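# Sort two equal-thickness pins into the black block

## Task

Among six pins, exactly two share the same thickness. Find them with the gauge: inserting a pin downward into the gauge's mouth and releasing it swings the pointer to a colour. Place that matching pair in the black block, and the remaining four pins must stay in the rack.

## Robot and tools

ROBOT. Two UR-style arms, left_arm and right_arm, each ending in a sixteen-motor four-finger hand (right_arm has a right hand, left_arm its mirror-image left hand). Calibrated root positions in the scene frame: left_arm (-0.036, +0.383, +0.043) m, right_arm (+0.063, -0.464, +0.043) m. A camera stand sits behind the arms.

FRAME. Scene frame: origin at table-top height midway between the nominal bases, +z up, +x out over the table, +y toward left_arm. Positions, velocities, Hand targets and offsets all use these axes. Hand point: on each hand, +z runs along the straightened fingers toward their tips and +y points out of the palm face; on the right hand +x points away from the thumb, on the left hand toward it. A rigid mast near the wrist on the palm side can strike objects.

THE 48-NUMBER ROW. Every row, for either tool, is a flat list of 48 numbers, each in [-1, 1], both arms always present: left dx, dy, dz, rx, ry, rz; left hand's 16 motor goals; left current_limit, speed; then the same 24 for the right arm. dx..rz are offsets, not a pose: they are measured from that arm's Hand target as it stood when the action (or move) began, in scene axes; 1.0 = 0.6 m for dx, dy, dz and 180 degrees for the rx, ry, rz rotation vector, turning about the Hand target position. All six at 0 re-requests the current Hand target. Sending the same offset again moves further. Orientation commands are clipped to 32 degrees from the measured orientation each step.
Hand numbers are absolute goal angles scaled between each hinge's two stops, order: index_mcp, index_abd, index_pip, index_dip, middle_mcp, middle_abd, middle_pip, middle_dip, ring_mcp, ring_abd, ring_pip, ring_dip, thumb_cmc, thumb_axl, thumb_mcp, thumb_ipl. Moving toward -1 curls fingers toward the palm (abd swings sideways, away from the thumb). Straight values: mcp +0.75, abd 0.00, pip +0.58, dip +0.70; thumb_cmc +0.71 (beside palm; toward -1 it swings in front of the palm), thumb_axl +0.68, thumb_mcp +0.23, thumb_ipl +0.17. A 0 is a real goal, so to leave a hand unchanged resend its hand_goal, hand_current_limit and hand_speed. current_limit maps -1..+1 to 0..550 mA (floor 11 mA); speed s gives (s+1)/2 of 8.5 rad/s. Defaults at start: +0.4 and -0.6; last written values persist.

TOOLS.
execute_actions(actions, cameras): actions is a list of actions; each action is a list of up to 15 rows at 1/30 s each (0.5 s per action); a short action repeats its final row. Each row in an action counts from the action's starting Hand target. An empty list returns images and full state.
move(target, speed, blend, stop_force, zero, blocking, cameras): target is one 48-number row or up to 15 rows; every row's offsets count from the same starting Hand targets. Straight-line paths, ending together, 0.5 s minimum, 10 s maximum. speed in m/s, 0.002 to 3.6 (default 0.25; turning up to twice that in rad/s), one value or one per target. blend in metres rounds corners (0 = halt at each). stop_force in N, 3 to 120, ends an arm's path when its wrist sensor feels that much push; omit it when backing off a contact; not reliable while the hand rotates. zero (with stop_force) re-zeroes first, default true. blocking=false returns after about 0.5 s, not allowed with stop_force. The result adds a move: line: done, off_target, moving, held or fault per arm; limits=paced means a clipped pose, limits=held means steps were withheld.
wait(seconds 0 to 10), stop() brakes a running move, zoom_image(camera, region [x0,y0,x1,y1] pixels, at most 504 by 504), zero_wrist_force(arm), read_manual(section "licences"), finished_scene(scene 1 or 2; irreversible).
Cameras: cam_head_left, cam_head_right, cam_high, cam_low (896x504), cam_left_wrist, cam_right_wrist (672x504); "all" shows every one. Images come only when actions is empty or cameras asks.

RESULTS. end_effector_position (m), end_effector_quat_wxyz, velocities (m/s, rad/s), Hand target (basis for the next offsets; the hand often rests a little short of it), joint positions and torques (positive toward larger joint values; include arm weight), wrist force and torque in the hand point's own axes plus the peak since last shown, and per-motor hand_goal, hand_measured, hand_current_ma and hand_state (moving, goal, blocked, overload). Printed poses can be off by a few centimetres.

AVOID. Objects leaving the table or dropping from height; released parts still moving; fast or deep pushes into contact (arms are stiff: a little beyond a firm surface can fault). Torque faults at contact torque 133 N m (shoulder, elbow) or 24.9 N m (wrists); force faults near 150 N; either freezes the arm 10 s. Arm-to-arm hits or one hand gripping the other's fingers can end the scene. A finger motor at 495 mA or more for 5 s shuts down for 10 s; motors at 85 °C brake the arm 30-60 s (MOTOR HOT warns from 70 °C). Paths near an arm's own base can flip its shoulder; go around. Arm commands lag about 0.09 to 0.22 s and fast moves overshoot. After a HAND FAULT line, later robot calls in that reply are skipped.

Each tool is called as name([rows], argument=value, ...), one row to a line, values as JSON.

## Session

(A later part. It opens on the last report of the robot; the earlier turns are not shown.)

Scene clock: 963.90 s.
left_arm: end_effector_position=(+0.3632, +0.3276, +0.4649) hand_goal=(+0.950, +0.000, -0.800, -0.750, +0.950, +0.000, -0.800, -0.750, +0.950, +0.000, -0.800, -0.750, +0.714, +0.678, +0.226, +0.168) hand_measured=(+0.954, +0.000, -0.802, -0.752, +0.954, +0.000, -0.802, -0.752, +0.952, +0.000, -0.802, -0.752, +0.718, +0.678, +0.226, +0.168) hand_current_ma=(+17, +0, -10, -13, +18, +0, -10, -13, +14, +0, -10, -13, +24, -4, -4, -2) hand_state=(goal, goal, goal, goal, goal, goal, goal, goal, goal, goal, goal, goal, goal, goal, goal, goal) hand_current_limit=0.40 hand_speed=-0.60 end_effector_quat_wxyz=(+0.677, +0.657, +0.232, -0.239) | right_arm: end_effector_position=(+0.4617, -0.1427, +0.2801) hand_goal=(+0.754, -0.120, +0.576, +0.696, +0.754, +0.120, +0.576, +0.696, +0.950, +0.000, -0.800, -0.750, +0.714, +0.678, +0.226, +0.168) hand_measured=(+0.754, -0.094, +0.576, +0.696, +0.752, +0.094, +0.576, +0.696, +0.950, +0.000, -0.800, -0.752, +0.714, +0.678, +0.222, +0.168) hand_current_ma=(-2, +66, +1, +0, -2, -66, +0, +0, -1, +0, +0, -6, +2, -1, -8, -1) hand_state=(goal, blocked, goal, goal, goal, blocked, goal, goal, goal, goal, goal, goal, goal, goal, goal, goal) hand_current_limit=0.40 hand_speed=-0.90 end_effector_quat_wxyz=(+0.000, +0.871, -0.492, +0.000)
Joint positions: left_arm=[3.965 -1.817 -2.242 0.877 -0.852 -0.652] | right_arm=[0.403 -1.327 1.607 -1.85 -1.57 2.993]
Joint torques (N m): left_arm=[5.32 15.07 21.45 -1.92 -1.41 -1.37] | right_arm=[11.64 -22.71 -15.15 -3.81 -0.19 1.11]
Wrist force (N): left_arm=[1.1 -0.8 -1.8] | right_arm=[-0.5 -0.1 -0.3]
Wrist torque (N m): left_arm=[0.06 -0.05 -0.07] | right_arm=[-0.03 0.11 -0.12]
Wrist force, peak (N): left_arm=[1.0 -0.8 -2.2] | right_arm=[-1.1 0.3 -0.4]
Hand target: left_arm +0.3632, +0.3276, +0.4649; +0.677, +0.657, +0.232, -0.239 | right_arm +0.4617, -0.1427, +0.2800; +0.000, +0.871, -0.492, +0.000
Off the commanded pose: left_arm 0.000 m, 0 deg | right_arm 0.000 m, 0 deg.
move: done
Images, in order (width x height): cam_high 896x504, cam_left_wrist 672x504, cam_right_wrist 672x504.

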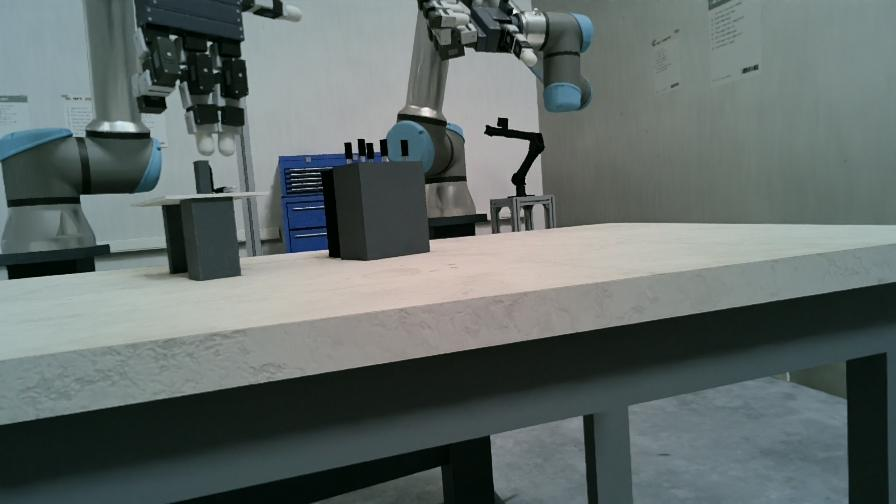

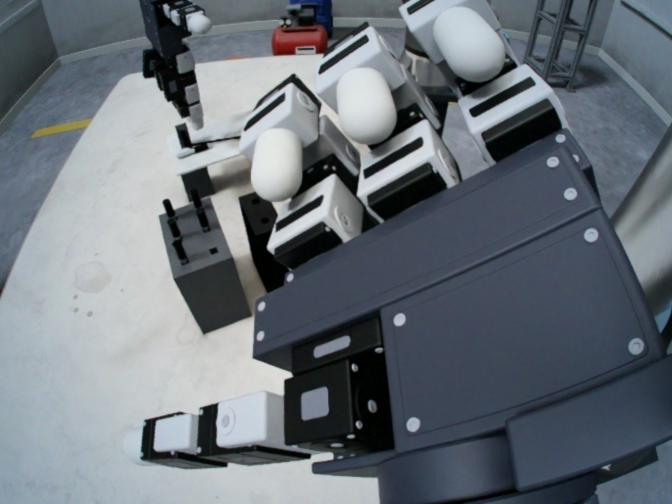

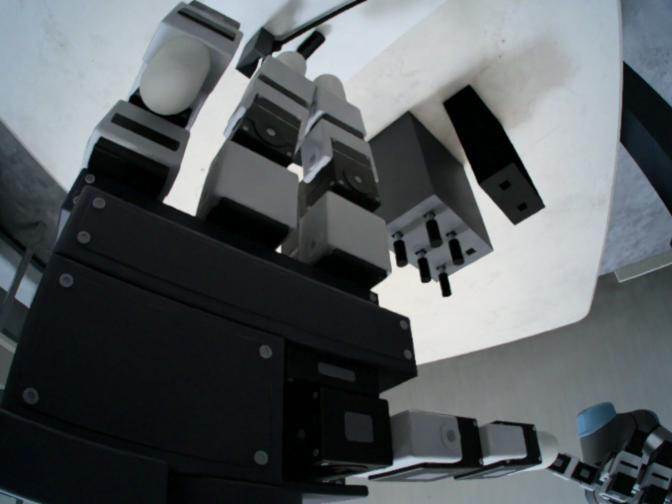

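move(target=[0,0,0,0,0,0, 0.95,0,-0.8,-0.75, 0.95,0,-0.8,-0.75, 0.95,0,-0.8,-0.75, 0.714,0.678,0.226,0.168,0.4,-0.6, -0.0962,-0.0338,-0.0817,0.1326,-0.2122,0.0106, 1.0,0,0.576,0.696,0.754,0,0.576,0.696,0.95,0,-0.8,-0.75,0.714,0.678,0.226,0.168,0.4,-0.8], speed=0.2, cameras=["cam_right_wrist","cam_left_wrist","cam_high","cam_head_left"])

zoom_image(camera="cam_high", region=[140, 100, 290, 220])

zoom_image(camera="cam_left_wrist", region=[130, 60, 270, 180])

zoom_image(camera="cam_right_wrist", region=[200, 0, 400, 150])

Scene clock: 1051.27 s.
left_arm: end_effector_position=(+0.3632, +0.3276, +0.4649) hand_goal=(+0.950, +0.000, -0.800, -0.750, +0.950, +0.000, -0.800, -0.750, +0.950, +0.000, -0.800, -0.750, +0.714, +0.678, +0.226, +0.168) hand_measured=(+0.954, +0.000, -0.802, -0.752, +0.954, +0.000, -0.802, -0.752, +0.952, +0.000, -0.802, -0.752, +0.718, +0.678, +0.226, +0.168) hand_current_ma=(+17, +0, -10, -13, +18, +0, -10, -13, +14, +0, -10, -13, +24, -4, -4, -2) hand_state=(goal, goal, goal, goal, goal, goal, goal, goal, goal, goal, goal, goal, goal, goal, goal, goal) hand_current_limit=0.40 hand_speed=-0.60 end_effector_quat_wxyz=(+0.677, +0.657, +0.232, -0.239) | right_arm: end_effector_position=(+0.4040, -0.1630, +0.2310) hand_goal=(+1.000, +0.000, +0.576, +0.696, +0.754, +0.000, +0.576, +0.696, +0.950, +0.000, -0.800, -0.750, +0.714, +0.678, +0.226, +0.168) hand_measured=(+0.988, -0.002, +0.576, +0.696, +0.748, +0.004, +0.576, +0.696, +0.946, +0.000, -0.800, -0.752, +0.710, +0.678, +0.222, +0.168) hand_current_ma=(-32, -5, +0, +0, -12, +5, +0, +0, -7, +0, +0, -5, -7, -1, -8, -1) hand_state=(goal, goal, goal, goal, goal, goal, goal, goal, goal, goal, goal, goal, goal, goal, goal, goal) hand_current_limit=0.40 hand_speed=-0.80 end_effector_quat_wxyz=(-0.336, +0.812, -0.440, +0.183)
Joint positions: left_arm=[3.965 -1.817 -2.242 0.877 -0.852 -0.652] | right_arm=[0.319 -1.702 2.369 -3.006 -1.383 2.95]
Joint torques (N m): left_arm=[5.71 15.45 21.61 -1.83 -1.42 -1.16] | right_arm=[-9.51 -20.71 -11.33 -4.55 2.71 1.16]
Wrist force (N): left_arm=[1.2 -0.8 -2.0] | right_arm=[0.8 -0.6 0.2]
Wrist torque (N m): left_arm=[0.08 -0.07 -0.05] | right_arm=[-0.10 -0.14 0.06]
Wrist force, peak (N): left_arm=[1.4 -0.7 -2.2] | right_arm=[0.2 -0.8 -0.8]
Hand target: left_arm +0.3632, +0.3276, +0.4649; +0.677, +0.657, +0.232, -0.239 | right_arm +0.4040, -0.1630, +0.2310; -0.337, +0.812, -0.440, +0.183
Off the commanded pose: left_arm 0.000 m, 0 deg | right_arm 0.000 m, 0 deg.
move: done
Images, in order (width x height): cam_head_left 896x504, cam_high 896x504, cam_left_wrist 672x504, cam_right_wrist 672x504.

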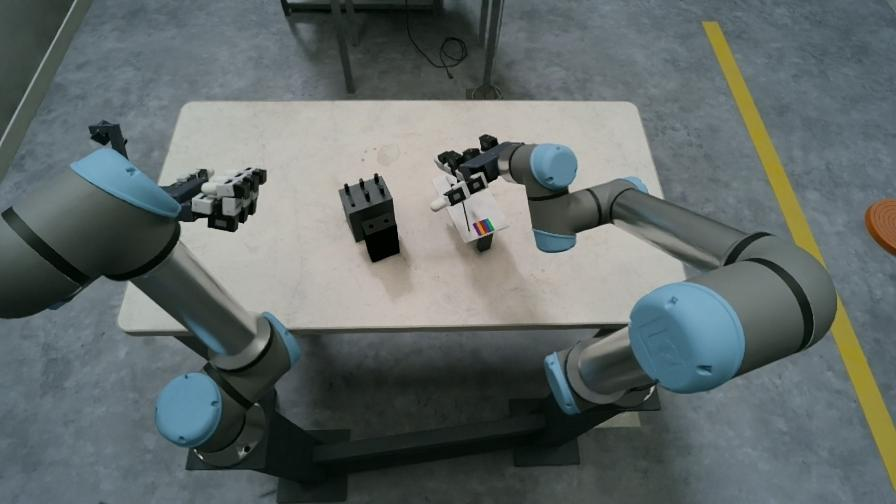

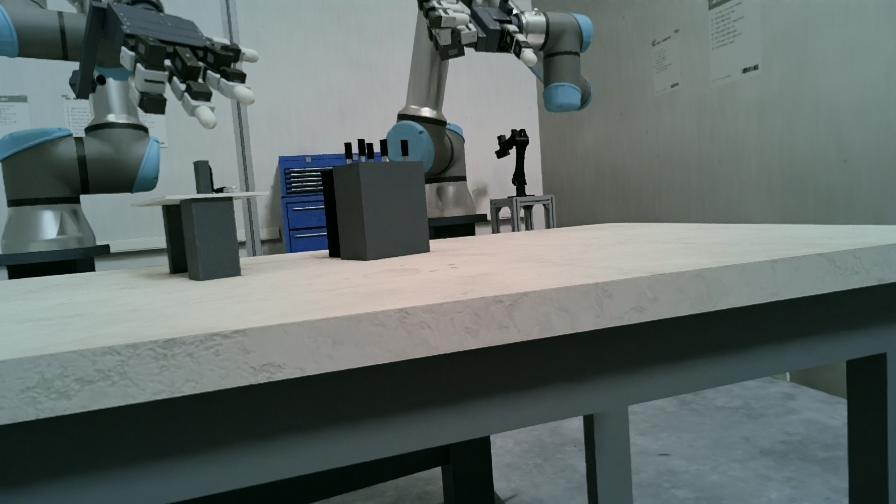

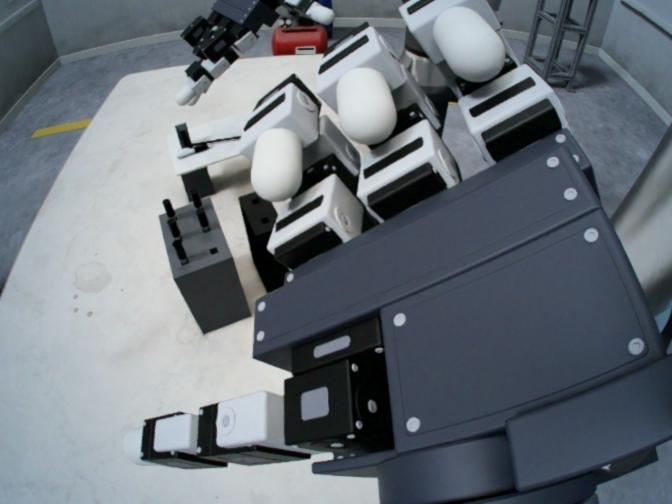

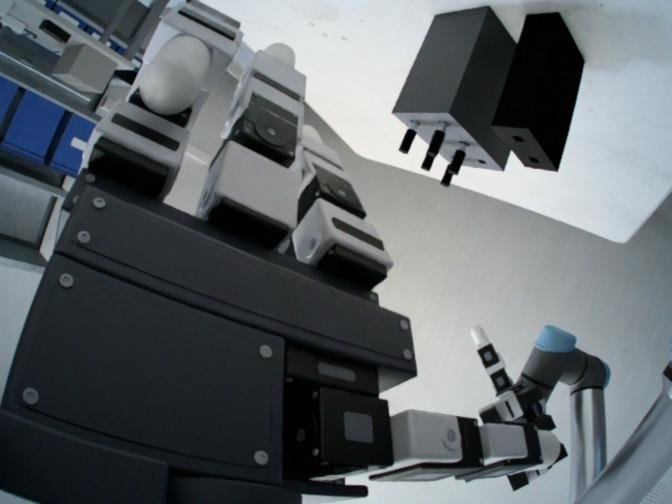

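Scaled by 3.360.

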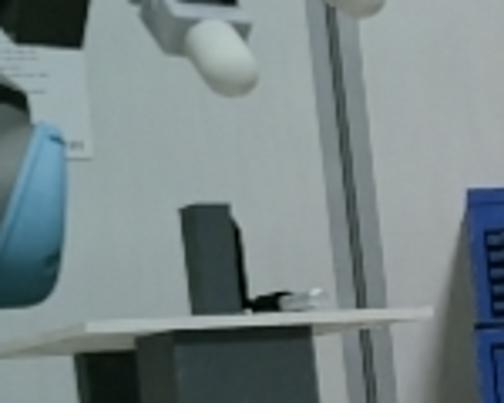

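Scaled by 3.600 from the camera's 672x504 image, which has a finer 960x720 frame.

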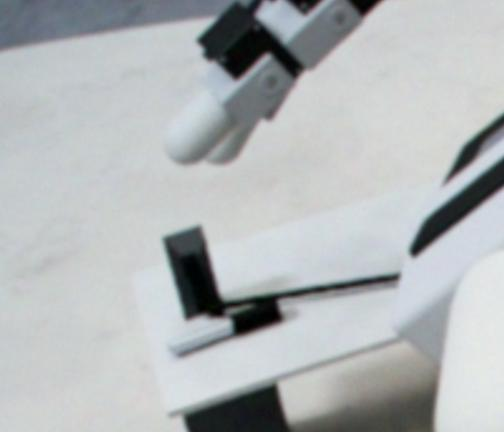

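Scaled by 2.520 from the camera's 672x504 image, which has a finer 960x720 frame.

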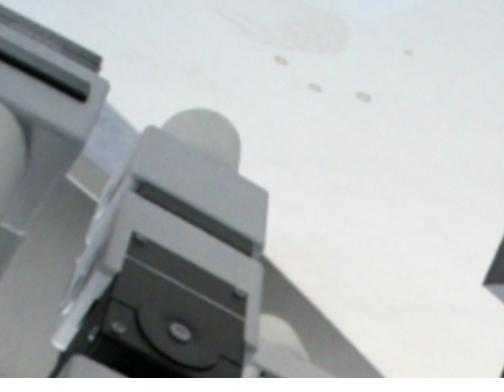

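move(target=[0,0,0,0,0,0, 0.95,0,-0.8,-0.75, 0.95,0,-0.8,-0.75, 0.95,0,-0.8,-0.75, 0.714,0.678,0.226,0.168,0.4,-0.6, -0.0112,-0.0073,-0.075,0,0,0, 1.0,0,0.576,0.696,0.754,0,0.576,0.696,0.95,0,-0.8,-0.75,0.714,0.678,0.226,0.168,0.4,-0.8], speed=0.1, stop_force=5, cameras=["cam_left_wrist","cam_high","cam_head_left"])

zoom_image(camera="cam_high", region=[160, 130, 270, 220])

zoom_image(camera="cam_left_wrist", region=[150, 80, 250, 170])

zoom_image(camera="cam_head_left", region=[420, 130, 530, 250])

Scene clock: 1071.70 s.
left_arm: end_effector_position=(+0.3632, +0.3276, +0.4649) hand_goal=(+0.950, +0.000, -0.800, -0.750, +0.950, +0.000, -0.800, -0.750, +0.950, +0.000, -0.800, -0.750, +0.714, +0.678, +0.226, +0.168) hand_measured=(+0.954, +0.000, -0.802, -0.752, +0.954, +0.000, -0.802, -0.752, +0.952, +0.000, -0.802, -0.752, +0.718, +0.678, +0.226, +0.168) hand_current_ma=(+17, +0, -10, -13, +18, +0, -10, -13, +14, +0, -10, -13, +24, -4, -4, -2) hand_state=(goal, goal, goal, goal, goal, goal, goal, goal, goal, goal, goal, goal, goal, goal, goal, goal) hand_current_limit=0.40 hand_speed=-0.60 end_effector_quat_wxyz=(+0.677, +0.657, +0.232, -0.239) | right_arm: end_effector_position=(+0.3972, -0.1674, +0.1860) hand_goal=(+1.000, +0.000, +0.576, +0.696, +0.754, +0.000, +0.576, +0.696, +0.950, +0.000, -0.800, -0.750, +0.714, +0.678, +0.226, +0.168) hand_measured=(+0.988, -0.002, +0.576, +0.696, +0.748, +0.004, +0.576, +0.696, +0.946, +0.000, -0.800, -0.752, +0.710, +0.678, +0.222, +0.168) hand_current_ma=(-32, -5, +0, +0, -13, +5, +0, +0, -7, +0, +0, -5, -8, -1, -8, -1) hand_state=(goal, goal, goal, goal, goal, goal, goal, goal, goal, goal, goal, goal, goal, goal, goal, goal) hand_current_limit=0.40 hand_speed=-0.80 end_effector_quat_wxyz=(-0.337, +0.812, -0.440, +0.183)
Joint positions: left_arm=[3.965 -1.817 -2.242 0.877 -0.852 -0.652] | right_arm=[0.313 -1.616 2.452 -3.173 -1.378 2.946]
Joint torques (N m): left_arm=[4.91 15.94 21.81 -1.85 -1.42 -1.02] | right_arm=[-10.2 -4.69 -9.54 -4.58 2.8 0.92]
Wrist force (N): left_arm=[1.1 -0.6 -1.9] | right_arm=[0.3 -0.7 -0.3]
Wrist torque (N m): left_arm=[0.09 -0.05 -0.07] | right_arm=[-0.09 -0.07 0.14]
Wrist force, peak (N): left_arm=[1.3 -0.8 -2.1] | right_arm=[0.6 -1.3 -0.4]
Hand target: left_arm +0.3632, +0.3276, +0.4649; +0.677, +0.657, +0.232, -0.239 | right_arm +0.3972, -0.1674, +0.1860; -0.337, +0.812, -0.440, +0.183
Off the commanded pose: left_arm 0.000 m, 0 deg | right_arm 0.000 m, 0 deg.
move: done
Images, in order (width x height): cam_head_left 896x504, cam_high 896x504, cam_left_wrist 672x504.

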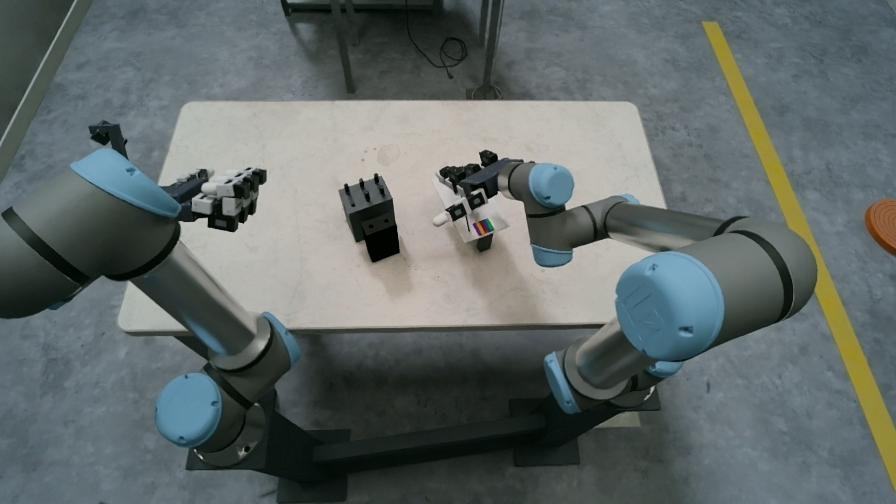

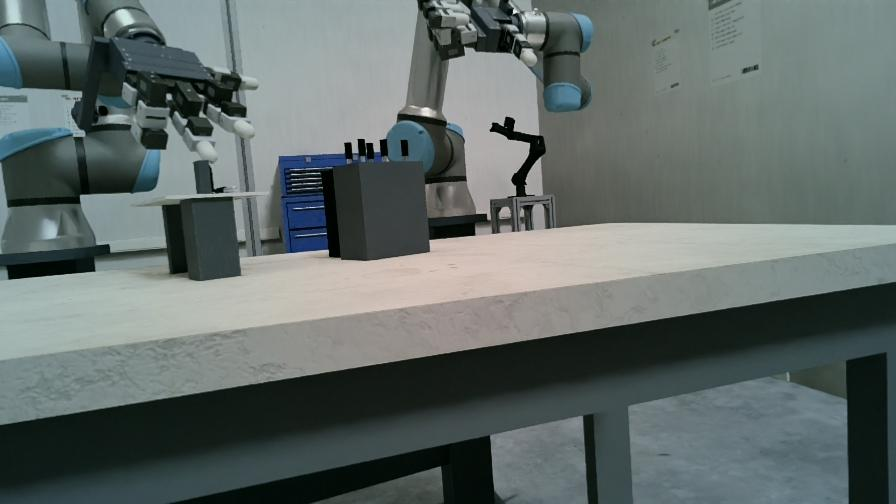

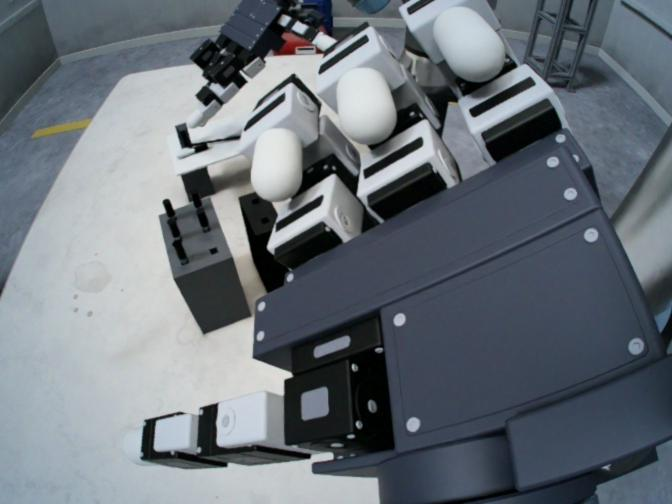

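Scaled by 4.582.

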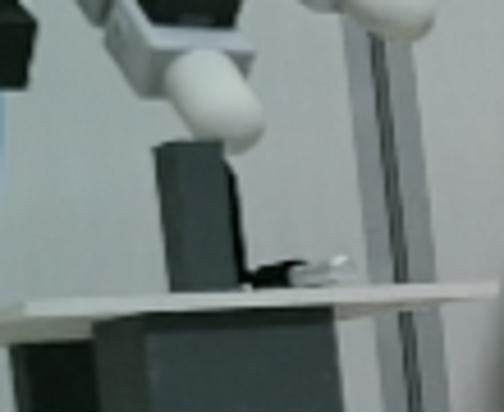

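Scaled by 5.040 from the camera's 672x504 image, which has a finer 960x720 frame.

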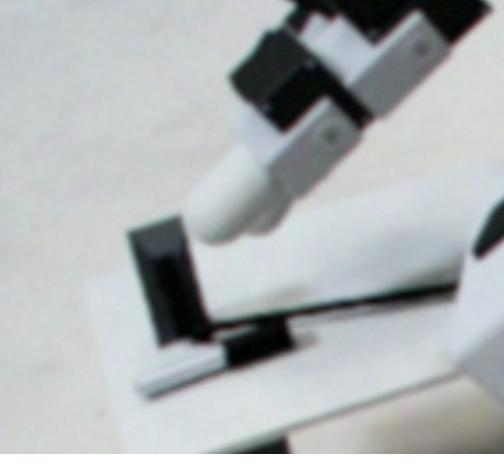

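Scaled by 4.200.

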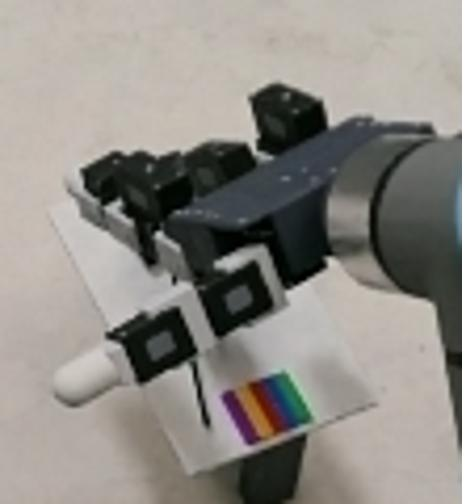

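move([
  [0,0,0,0,0,0, 0.95,0,-0.8,-0.75, 0.95,0,-0.8,-0.75, 0.95,0,-0.8,-0.75, 0.714,0.678,0.226,0.168,0.4,-0.6, -0.005,-0.0013,-0.02,0,0,0, 1.0,0,0.576,0.696,0.754,0,0.576,0.696,0.95,0,-0.8,-0.75,0.714,0.678,0.226,0.168,0.4,-0.8],
  [0,0,0,0,0,0, 0.95,0,-0.8,-0.75, 0.95,0,-0.8,-0.75, 0.95,0,-0.8,-0.75, 0.714,0.678,0.226,0.168,0.4,-0.6, -0.005,-0.0013,-0.0408,0,0,0, 1.0,0,0.576,0.696,0.754,0,0.576,0.696,0.95,0,-0.8,-0.75,0.714,0.678,0.226,0.168,0.4,-0.8],
], speed=[0.05,0.01], stop_force=3, cameras=["cam_left_wrist","cam_high"])

zoom_image(camera="cam_high", region=[160, 130, 270, 220])

zoom_image(camera="cam_left_wrist", region=[150, 80, 250, 170])

Scene clock: 1084.40 s.
left_arm: end_effector_position=(+0.3632, +0.3276, +0.4649) hand_goal=(+0.950, +0.000, -0.800, -0.750, +0.950, +0.000, -0.800, -0.750, +0.950, +0.000, -0.800, -0.750, +0.714, +0.678, +0.226, +0.168) hand_measured=(+0.954, +0.000, -0.802, -0.752, +0.954, +0.000, -0.802, -0.752, +0.952, +0.000, -0.802, -0.752, +0.718, +0.678, +0.226, +0.168) hand_current_ma=(+17, +0, -10, -13, +18, +0, -10, -13, +14, +0, -10, -13, +24, -4, -4, -2) hand_state=(goal, goal, goal, goal, goal, goal, goal, goal, goal, goal, goal, goal, goal, goal, goal, goal) hand_current_limit=0.40 hand_speed=-0.60 end_effector_quat_wxyz=(+0.677, +0.657, +0.232, -0.239) | right_arm: end_effector_position=(+0.3942, -0.1682, +0.1615) hand_goal=(+1.000, +0.000, +0.576, +0.696, +0.754, +0.000, +0.576, +0.696, +0.950, +0.000, -0.800, -0.750, +0.714, +0.678, +0.226, +0.168) hand_measured=(+0.988, -0.002, +0.576, +0.696, +0.748, +0.004, +0.576, +0.696, +0.946, +0.000, -0.800, -0.752, +0.710, +0.678, +0.222, +0.168) hand_current_ma=(-32, -5, +0, +0, -13, +5, +0, +0, -7, +0, +0, -5, -8, -1, -8, -1) hand_state=(goal, goal, goal, goal, goal, goal, goal, goal, goal, goal, goal, goal, goal, goal, goal, goal) hand_current_limit=0.40 hand_speed=-0.80 end_effector_quat_wxyz=(-0.337, +0.812, -0.440, +0.183)
Joint positions: left_arm=[3.965 -1.817 -2.242 0.877 -0.852 -0.652] | right_arm=[0.313 -1.552 2.488 -3.274 -1.379 2.946]
Joint torques (N m): left_arm=[5.08 15.51 21.39 -1.83 -1.34 -1] | right_arm=[11.36 -6.72 -8.66 -4.64 -2.1 1.22]
Wrist force (N): left_arm=[1.3 -0.6 -1.8] | right_arm=[0.6 -0.8 -0.3]
Wrist torque (N m): left_arm=[0.09 -0.08 -0.04] | right_arm=[-0.08 -0.09 0.09]
Wrist force, peak (N): left_arm=[1.5 -0.7 -1.9] | right_arm=[0.7 -1.3 -0.1]
Hand target: left_arm +0.3632, +0.3276, +0.4649; +0.677, +0.657, +0.232, -0.239 | right_arm +0.3942, -0.1682, +0.1615; -0.337, +0.812, -0.440, +0.183
Off the commanded pose: left_arm 0.000 m, 0 deg | right_arm 0.000 m, 0 deg.
move: done
Images, in order (width x height): cam_high 896x504, cam_left_wrist 672x504.

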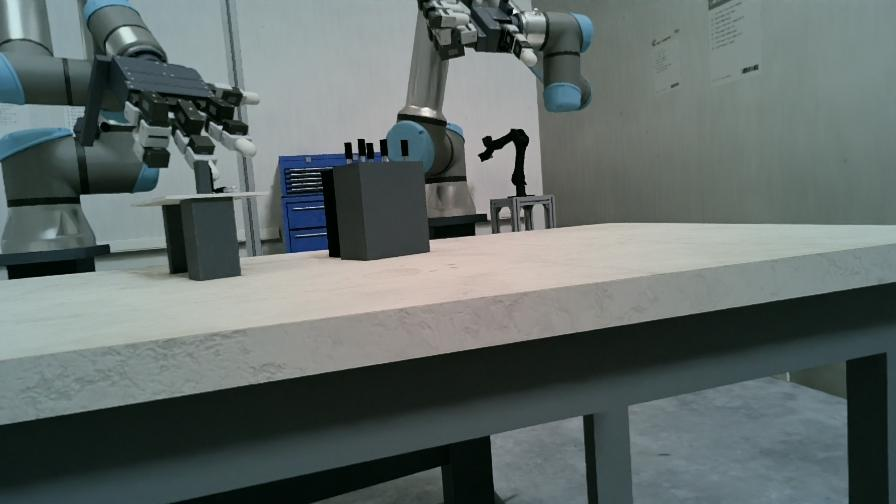

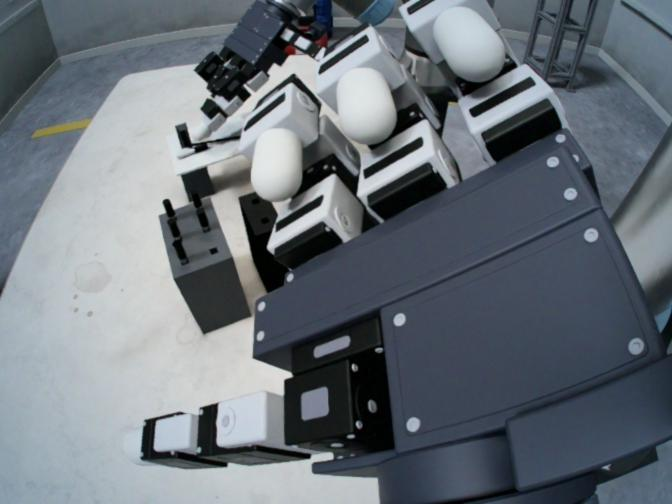

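Scaled by 4.582.

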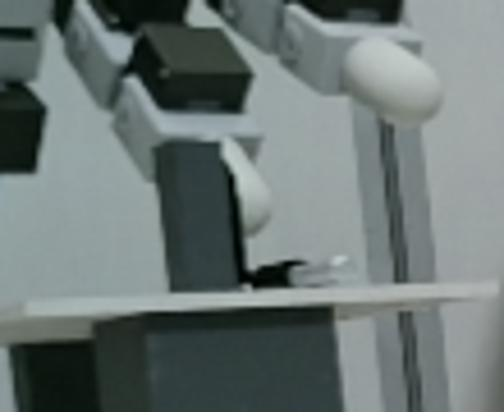

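Scaled by 5.040 from the camera's 672x504 image, which has a finer 960x720 frame.

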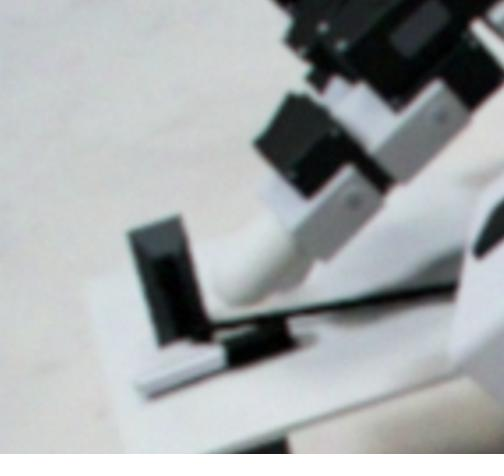

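move(target=[0,0,0,0,0,0, 0.95,0,-0.8,-0.75, 0.95,0,-0.8,-0.75, 0.95,0,-0.8,-0.75, 0.714,0.678,0.226,0.168,0.4,-0.6, -0.0013,0.0021,-0.018,0,0,0, 1.0,0,0.576,0.696,0.754,0,0.576,0.696,0.95,0,-0.8,-0.75,0.714,0.678,0.226,0.168,0.4,-0.8], speed=0.01, stop_force=3, cameras=["cam_left_wrist","cam_high"])

zoom_image(camera="cam_high", region=[160, 130, 270, 220])

zoom_image(camera="cam_left_wrist", region=[150, 80, 250, 170])

Scene clock: 1104.60 s.
left_arm: end_effector_position=(+0.3632, +0.3276, +0.4649) hand_goal=(+0.950, +0.000, -0.800, -0.750, +0.950, +0.000, -0.800, -0.750, +0.950, +0.000, -0.800, -0.750, +0.714, +0.678, +0.226, +0.168) hand_measured=(+0.954, +0.000, -0.802, -0.752, +0.954, +0.000, -0.802, -0.752, +0.952, +0.000, -0.802, -0.752, +0.718, +0.678, +0.226, +0.168) hand_current_ma=(+17, +0, -10, -13, +18, +0, -10, -13, +14, +0, -10, -13, +24, -4, -4, -2) hand_state=(goal, goal, goal, goal, goal, goal, goal, goal, goal, goal, goal, goal, goal, goal, goal, goal) hand_current_limit=0.40 hand_speed=-0.60 end_effector_quat_wxyz=(+0.677, +0.657, +0.232, -0.239) | right_arm: end_effector_position=(+0.3935, -0.1669, +0.1507) hand_goal=(+1.000, +0.000, +0.576, +0.696, +0.754, +0.000, +0.576, +0.696, +0.950, +0.000, -0.800, -0.750, +0.714, +0.678, +0.226, +0.168) hand_measured=(+0.988, -0.002, +0.576, +0.696, +0.756, +0.000, +0.578, +0.696, +0.946, +0.000, -0.800, -0.752, +0.710, +0.678, +0.222, +0.168) hand_current_ma=(-32, -5, +0, +0, +2, +1, +5, +1, -7, +0, +0, -5, -8, -1, -8, -1) hand_state=(goal, goal, goal, goal, goal, goal, goal, goal, goal, goal, goal, goal, goal, goal, goal, goal) hand_current_limit=0.40 hand_speed=-0.80 end_effector_quat_wxyz=(-0.337, +0.812, -0.440, +0.183)
Joint positions: left_arm=[3.965 -1.817 -2.242 0.877 -0.852 -0.652] | right_arm=[0.318 -1.517 2.498 -3.32 -1.382 2.949]
Joint torques (N m): left_arm=[4.5 15.48 20.6 -1.68 -1.41 -0.9] | right_arm=[11.51 -6.18 -7.28 -4.26 -2.2 1.1]
Wrist force (N): left_arm=[1.2 -0.9 -1.7] | right_arm=[0.7 -1.4 -1.6]
Wrist torque (N m): left_arm=[0.04 -0.07 -0.05] | right_arm=[0.07 -0.03 -0.03]
Wrist force, peak (N): left_arm=[1.4 -0.7 -2.0] | right_arm=[0.9 -1.3 -2.1]
Hand target: left_arm +0.3632, +0.3276, +0.4649; +0.677, +0.657, +0.232, -0.239 | right_arm +0.3935, -0.1669, +0.1507; -0.337, +0.812, -0.440, +0.183
Off the commanded pose: left_arm 0.000 m, 0 deg | right_arm 0.000 m, 0 deg.
move: done
Images, in order (width x height): cam_high 896x504, cam_left_wrist 672x504.

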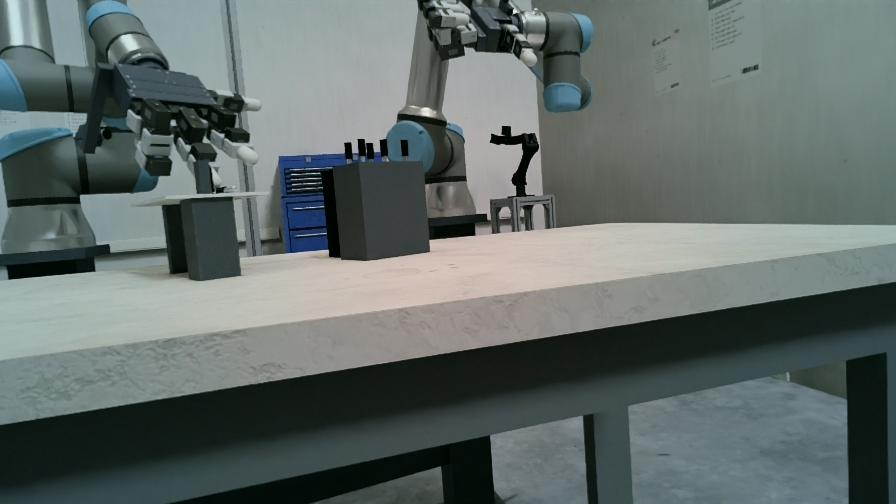

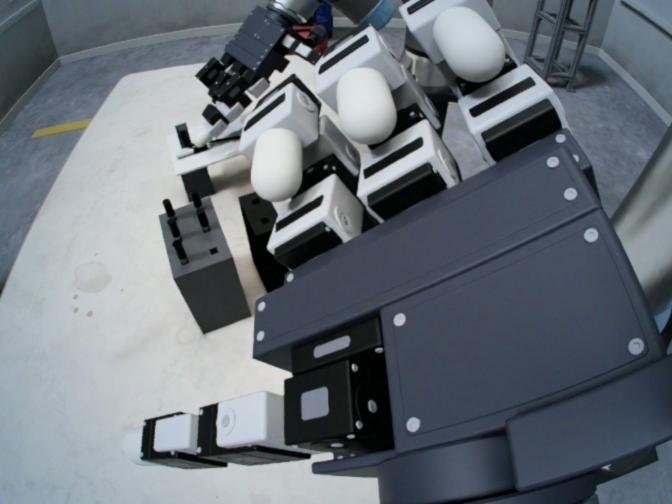

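Scaled by 4.582.

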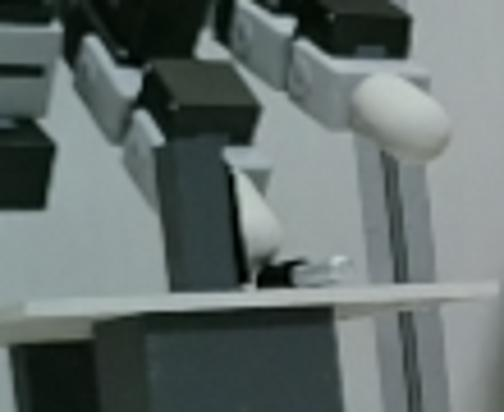

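Scaled by 5.040 from the camera's 672x504 image, which has a finer 960x720 frame.

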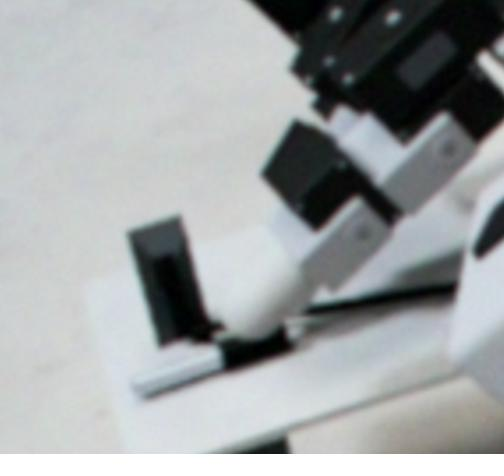

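move([
  [0,0,0,0,0,0, 0.95,0,-0.8,-0.75, 0.95,0,-0.8,-0.75, 0.95,0,-0.8,-0.75, 0.714,0.678,0.226,0.168,0.4,-0.6, 0,0,0.0133,0,0,0, 1.0,0,0.576,0.696,0.754,0,0.576,0.696,0.95,0,-0.8,-0.75,0.714,0.678,0.226,0.168,0.4,-0.8],
  [0,0,0,0,0,0, 0.95,0,-0.8,-0.75, 0.95,0,-0.8,-0.75, 0.95,0,-0.8,-0.75, 0.714,0.678,0.226,0.168,0.4,-0.6, -0.0055,0.0083,0.0133,0,0,0, 1.0,0,0.576,0.696,0.754,0,0.576,0.696,0.95,0,-0.8,-0.75,0.714,0.678,0.226,0.168,0.4,-0.8],
], speed=0.02, cameras=["cam_left_wrist","cam_high"])

zoom_image(camera="cam_high", region=[180, 150, 260, 210])

zoom_image(camera="cam_left_wrist", region=[160, 100, 230, 170])

Scene clock: 1122.10 s.
left_arm: end_effector_position=(+0.3632, +0.3276, +0.4649) hand_goal=(+0.950, +0.000, -0.800, -0.750, +0.950, +0.000, -0.800, -0.750, +0.950, +0.000, -0.800, -0.750, +0.714, +0.678, +0.226, +0.168) hand_measured=(+0.954, +0.000, -0.802, -0.752, +0.954, +0.000, -0.802, -0.752, +0.952, +0.000, -0.802, -0.752, +0.718, +0.678, +0.226, +0.168) hand_current_ma=(+17, +0, -10, -13, +18, +0, -10, -13, +14, +0, -10, -13, +24, -4, -4, -2) hand_state=(goal, goal, goal, goal, goal, goal, goal, goal, goal, goal, goal, goal, goal, goal, goal, goal) hand_current_limit=0.40 hand_speed=-0.60 end_effector_quat_wxyz=(+0.677, +0.657, +0.232, -0.239) | right_arm: end_effector_position=(+0.3902, -0.1621, +0.1587) hand_goal=(+1.000, +0.000, +0.576, +0.696, +0.754, +0.000, +0.576, +0.696, +0.950, +0.000, -0.800, -0.750, +0.714, +0.678, +0.226, +0.168) hand_measured=(+0.988, -0.002, +0.576, +0.696, +0.748, +0.000, +0.576, +0.696, +0.946, +0.000, -0.800, -0.752, +0.710, +0.678, +0.222, +0.168) hand_current_ma=(-32, -5, +0, +0, -12, +0, +1, +1, -7, +0, +0, -5, -8, -1, -8, -1) hand_state=(goal, goal, goal, goal, goal, goal, goal, goal, goal, goal, goal, goal, goal, goal, goal, goal) hand_current_limit=0.40 hand_speed=-0.80 end_effector_quat_wxyz=(-0.337, +0.812, -0.440, +0.183)
Joint positions: left_arm=[3.965 -1.817 -2.242 0.877 -0.852 -0.652] | right_arm=[0.336 -1.539 2.488 -3.289 -1.394 2.962]
Joint torques (N m): left_arm=[3.93 15.24 20.49 -1.58 -1.19 -0.93] | right_arm=[11.74 -7.04 -20.11 -4.59 -2.33 1.54]
Wrist force (N): left_arm=[1.0 -0.9 -1.9] | right_arm=[0.5 -1.0 -0.2]
Wrist torque (N m): left_arm=[0.05 -0.04 -0.07] | right_arm=[-0.11 -0.07 -0.04]
Wrist force, peak (N): left_arm=[1.3 -0.8 -2.0] | right_arm=[0.5 -1.5 -2.1]
Hand target: left_arm +0.3632, +0.3276, +0.4649; +0.677, +0.657, +0.232, -0.239 | right_arm +0.3902, -0.1619, +0.1587; -0.337, +0.812, -0.440, +0.183
Off the commanded pose: left_arm 0.000 m, 0 deg | right_arm 0.000 m, 0 deg.
move: done
Images, in order (width x height): cam_high 896x504, cam_left_wrist 672x504.

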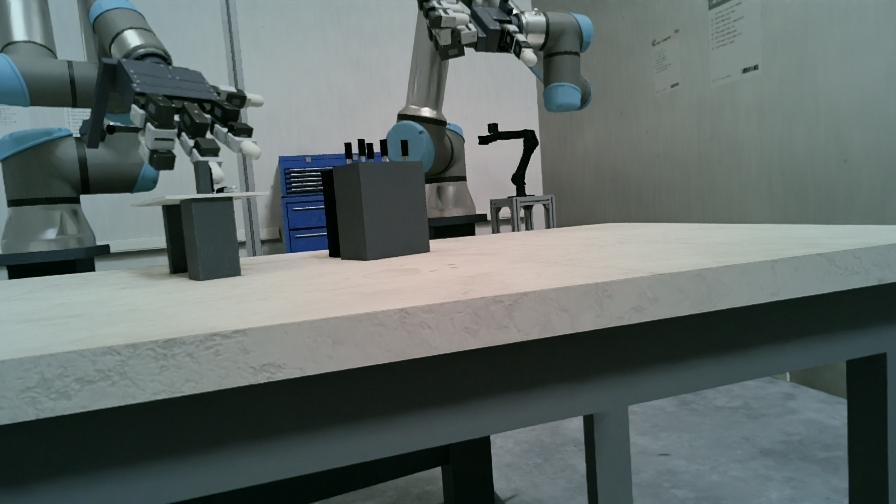

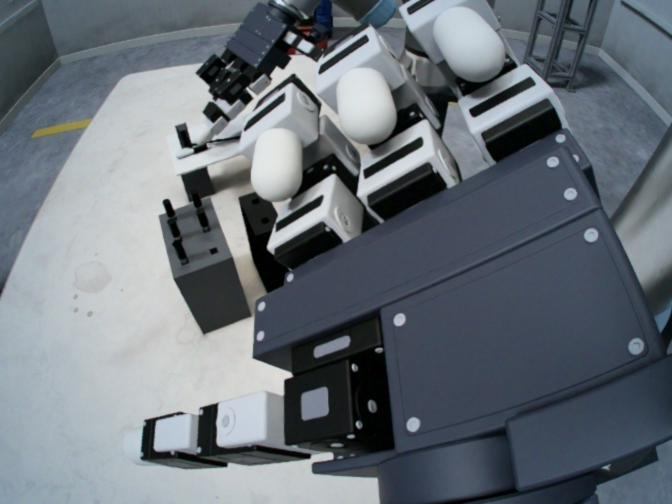

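Scaled by 6.300.

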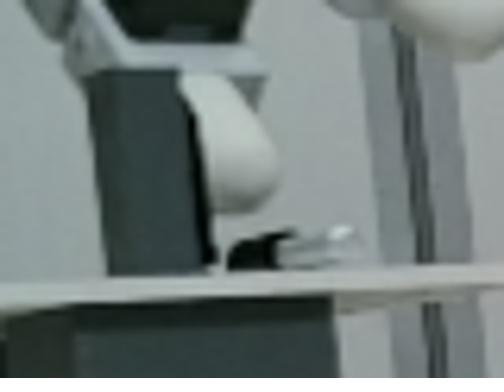

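Scaled by 7.200 from the camera's 672x504 image, which has a finer 960x720 frame.

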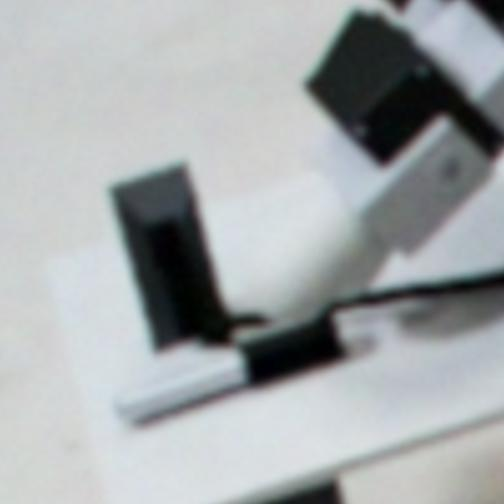

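move(target=[0,0,0,0,0,0, 0.95,0,-0.8,-0.75, 0.95,0,-0.8,-0.75, 0.95,0,-0.8,-0.75, 0.714,0.678,0.226,0.168,0.4,-0.6, 0,0,-0.01,0,0,0, 1.0,0,0.576,0.696,0.754,0,0.576,0.696,0.95,0,-0.8,-0.75,0.714,0.678,0.226,0.168,0.4,-0.8], speed=0.01, stop_force=3, cameras=["cam_left_wrist","cam_high"])

zoom_image(camera="cam_high", region=[180, 150, 260, 210])

zoom_image(camera="cam_left_wrist", region=[160, 100, 230, 170])

Scene clock: 1138.20 s.
left_arm: end_effector_position=(+0.3632, +0.3276, +0.4649) hand_goal=(+0.950, +0.000, -0.800, -0.750, +0.950, +0.000, -0.800, -0.750, +0.950, +0.000, -0.800, -0.750, +0.714, +0.678, +0.226, +0.168) hand_measured=(+0.954, +0.000, -0.802, -0.752, +0.954, +0.000, -0.802, -0.752, +0.952, +0.000, -0.802, -0.752, +0.718, +0.678, +0.226, +0.168) hand_current_ma=(+17, +0, -10, -13, +18, +0, -10, -13, +14, +0, -10, -13, +24, -4, -4, -2) hand_state=(goal, goal, goal, goal, goal, goal, goal, goal, goal, goal, goal, goal, goal, goal, goal, goal) hand_current_limit=0.40 hand_speed=-0.60 end_effector_quat_wxyz=(+0.677, +0.657, +0.232, -0.239) | right_arm: end_effector_position=(+0.3902, -0.1619, +0.1527) hand_goal=(+1.000, +0.000, +0.576, +0.696, +0.754, +0.000, +0.576, +0.696, +0.950, +0.000, -0.800, -0.750, +0.714, +0.678, +0.226, +0.168) hand_measured=(+0.988, -0.002, +0.576, +0.696, +0.748, +0.000, +0.576, +0.696, +0.946, +0.000, -0.800, -0.752, +0.710, +0.678, +0.222, +0.168) hand_current_ma=(-32, -5, +0, +0, -12, +0, +1, +1, -7, +0, +0, -5, -8, -1, -8, -1) hand_state=(goal, goal, goal, goal, goal, goal, goal, goal, goal, goal, goal, goal, goal, goal, goal, goal) hand_current_limit=0.40 hand_speed=-0.80 end_effector_quat_wxyz=(-0.337, +0.812, -0.440, +0.183)
Joint positions: left_arm=[3.965 -1.817 -2.242 0.877 -0.852 -0.652] | right_arm=[0.336 -1.52 2.494 -3.315 -1.395 2.963]
Joint torques (N m): left_arm=[4.36 16.09 21.55 -1.59 -1.29 -0.88] | right_arm=[10.84 -7.01 -6.38 -4.51 -2.26 1.07]
Wrist force (N): left_arm=[1.0 -0.8 -2.0] | right_arm=[0.6 -0.9 -0.6]
Wrist torque (N m): left_arm=[0.07 -0.05 -0.07] | right_arm=[-0.07 -0.07 -0.03]
Wrist force, peak (N): left_arm=[1.3 -0.9 -2.1] | right_arm=[0.5 -1.2 -0.5]
Hand target: left_arm +0.3632, +0.3276, +0.4649; +0.677, +0.657, +0.232, -0.239 | right_arm +0.3902, -0.1619, +0.1527; -0.337, +0.812, -0.440, +0.183
Off the commanded pose: left_arm 0.000 m, 0 deg | right_arm 0.000 m, 0 deg.
move: done
Images, in order (width x height): cam_high 896x504, cam_left_wrist 672x504.

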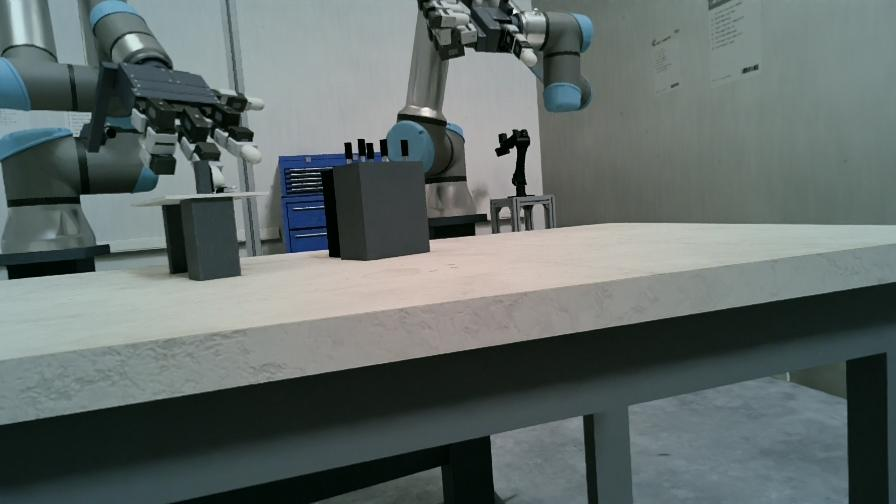

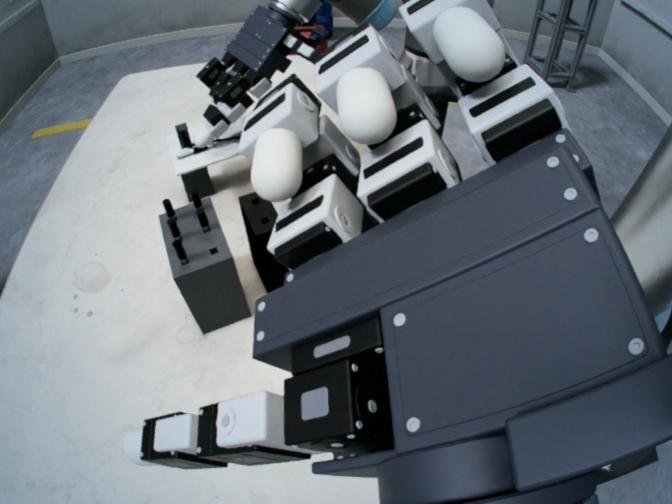

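Scaled by 6.300.

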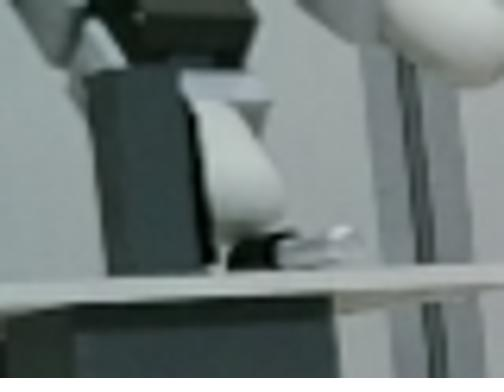

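Scaled by 7.200 from the camera's 672x504 image, which has a finer 960x720 frame.

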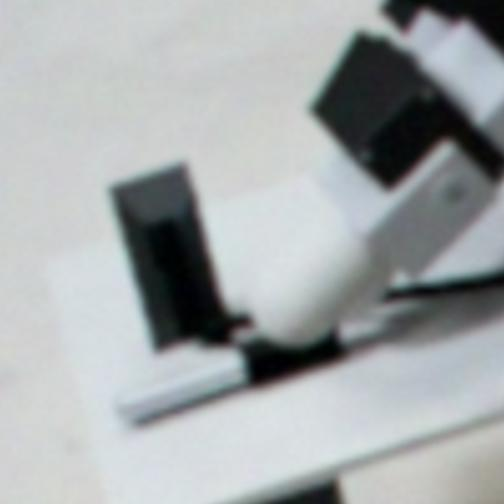

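execute_actions(actions=[], cameras=["cam_low","cam_head_right","cam_right_wrist"])

zoom_image(camera="cam_low", region=[100, 100, 400, 300])

Scene clock: 1154.77 s.
left_arm: end_effector_position=(+0.3632, +0.3276, +0.4649) hand_goal=(+0.950, +0.000, -0.800, -0.750, +0.950, +0.000, -0.800, -0.750, +0.950, +0.000, -0.800, -0.750, +0.714, +0.678, +0.226, +0.168) hand_measured=(+0.954, +0.000, -0.802, -0.752, +0.954, +0.000, -0.802, -0.752, +0.952, +0.000, -0.802, -0.752, +0.718, +0.678, +0.226, +0.168) hand_current_ma=(+17, +0, -10, -13, +18, +0, -10, -13, +14, +0, -10, -13, +24, -4, -4, -2) hand_state=(goal, goal, goal, goal, goal, goal, goal, goal, goal, goal, goal, goal, goal, goal, goal, goal) hand_current_limit=0.40 hand_speed=-0.60 end_effector_quat_wxyz=(+0.677, +0.657, +0.232, -0.239) | right_arm: end_effector_position=(+0.3902, -0.1619, +0.1527) hand_goal=(+1.000, +0.000, +0.576, +0.696, +0.754, +0.000, +0.576, +0.696, +0.950, +0.000, -0.800, -0.750, +0.714, +0.678, +0.226, +0.168) hand_measured=(+0.988, -0.002, +0.576, +0.696, +0.748, +0.000, +0.576, +0.696, +0.946, +0.000, -0.800, -0.752, +0.710, +0.678, +0.222, +0.168) hand_current_ma=(-32, -5, +0, +0, -12, +0, +1, +1, -7, +0, +0, -5, -8, -1, -8, -1) hand_state=(goal, goal, goal, goal, goal, goal, goal, goal, goal, goal, goal, goal, goal, goal, goal, goal) hand_current_limit=0.40 hand_speed=-0.80 end_effector_quat_wxyz=(-0.337, +0.812, -0.440, +0.183)
Joint positions: left_arm=[3.965 -1.817 -2.242 0.877 -0.852 -0.652] | right_arm=[0.336 -1.52 2.494 -3.315 -1.395 2.963]
Joint velocities: within noise
Joint torques (N m): left_arm=[3.81 15.56 21.69 -1.51 -1.23 -0.97] | right_arm=[10.94 -7.45 -7.4 -4.56 -2.24 1.06]
Motor temperatures (°C): left_arm=[30 32 30 32 34 34] | right_arm=[31 27 33 38 39 37]
Wrist force (N): left_arm=[1.0 -0.6 -1.7] | right_arm=[0.3 -0.9 -0.6]
Wrist torque (N m): left_arm=[0.08 -0.05 -0.07] | right_arm=[-0.06 -0.04 -0.04]
Wrist force, peak (N): left_arm=[1.3 -0.9 -2.2] | right_arm=[0.7 -1.1 -0.5]
Hand target: left_arm +0.3632, +0.3276, +0.4649; +0.677, +0.657, +0.232, -0.239 | right_arm +0.3902, -0.1619, +0.1527; -0.337, +0.812, -0.440, +0.183
Off the commanded pose: left_arm 0.000 m, 0 deg | right_arm 0.000 m, 0 deg.
Images, in order (width x height): cam_head_right 896x504, cam_low 896x504, cam_right_wrist 672x504.

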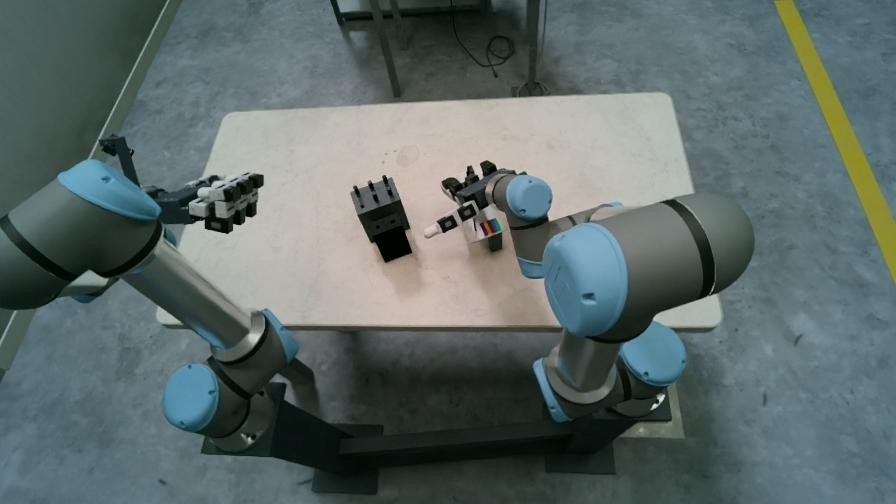

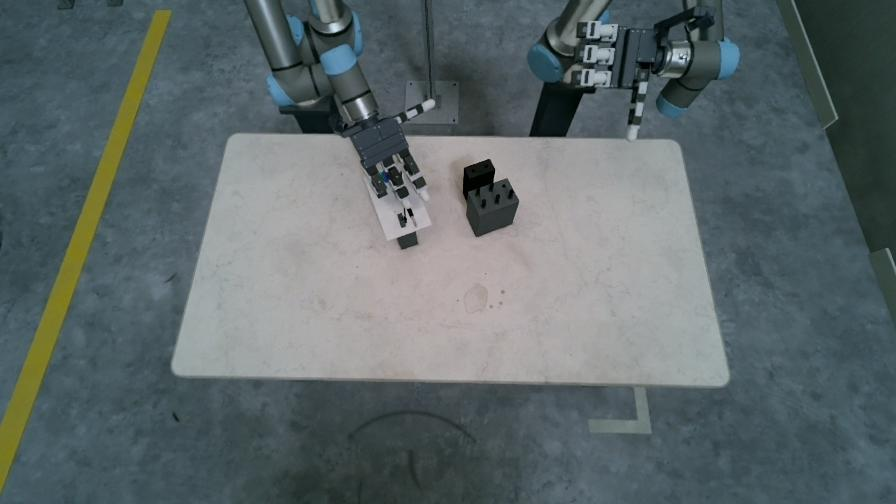

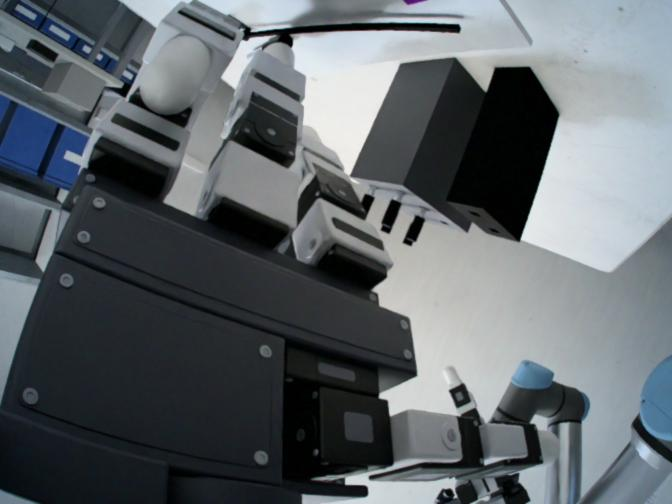

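Scaled by 1.680.

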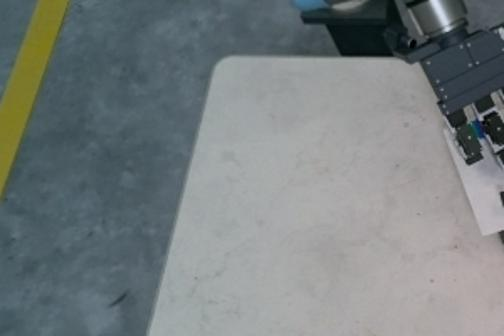

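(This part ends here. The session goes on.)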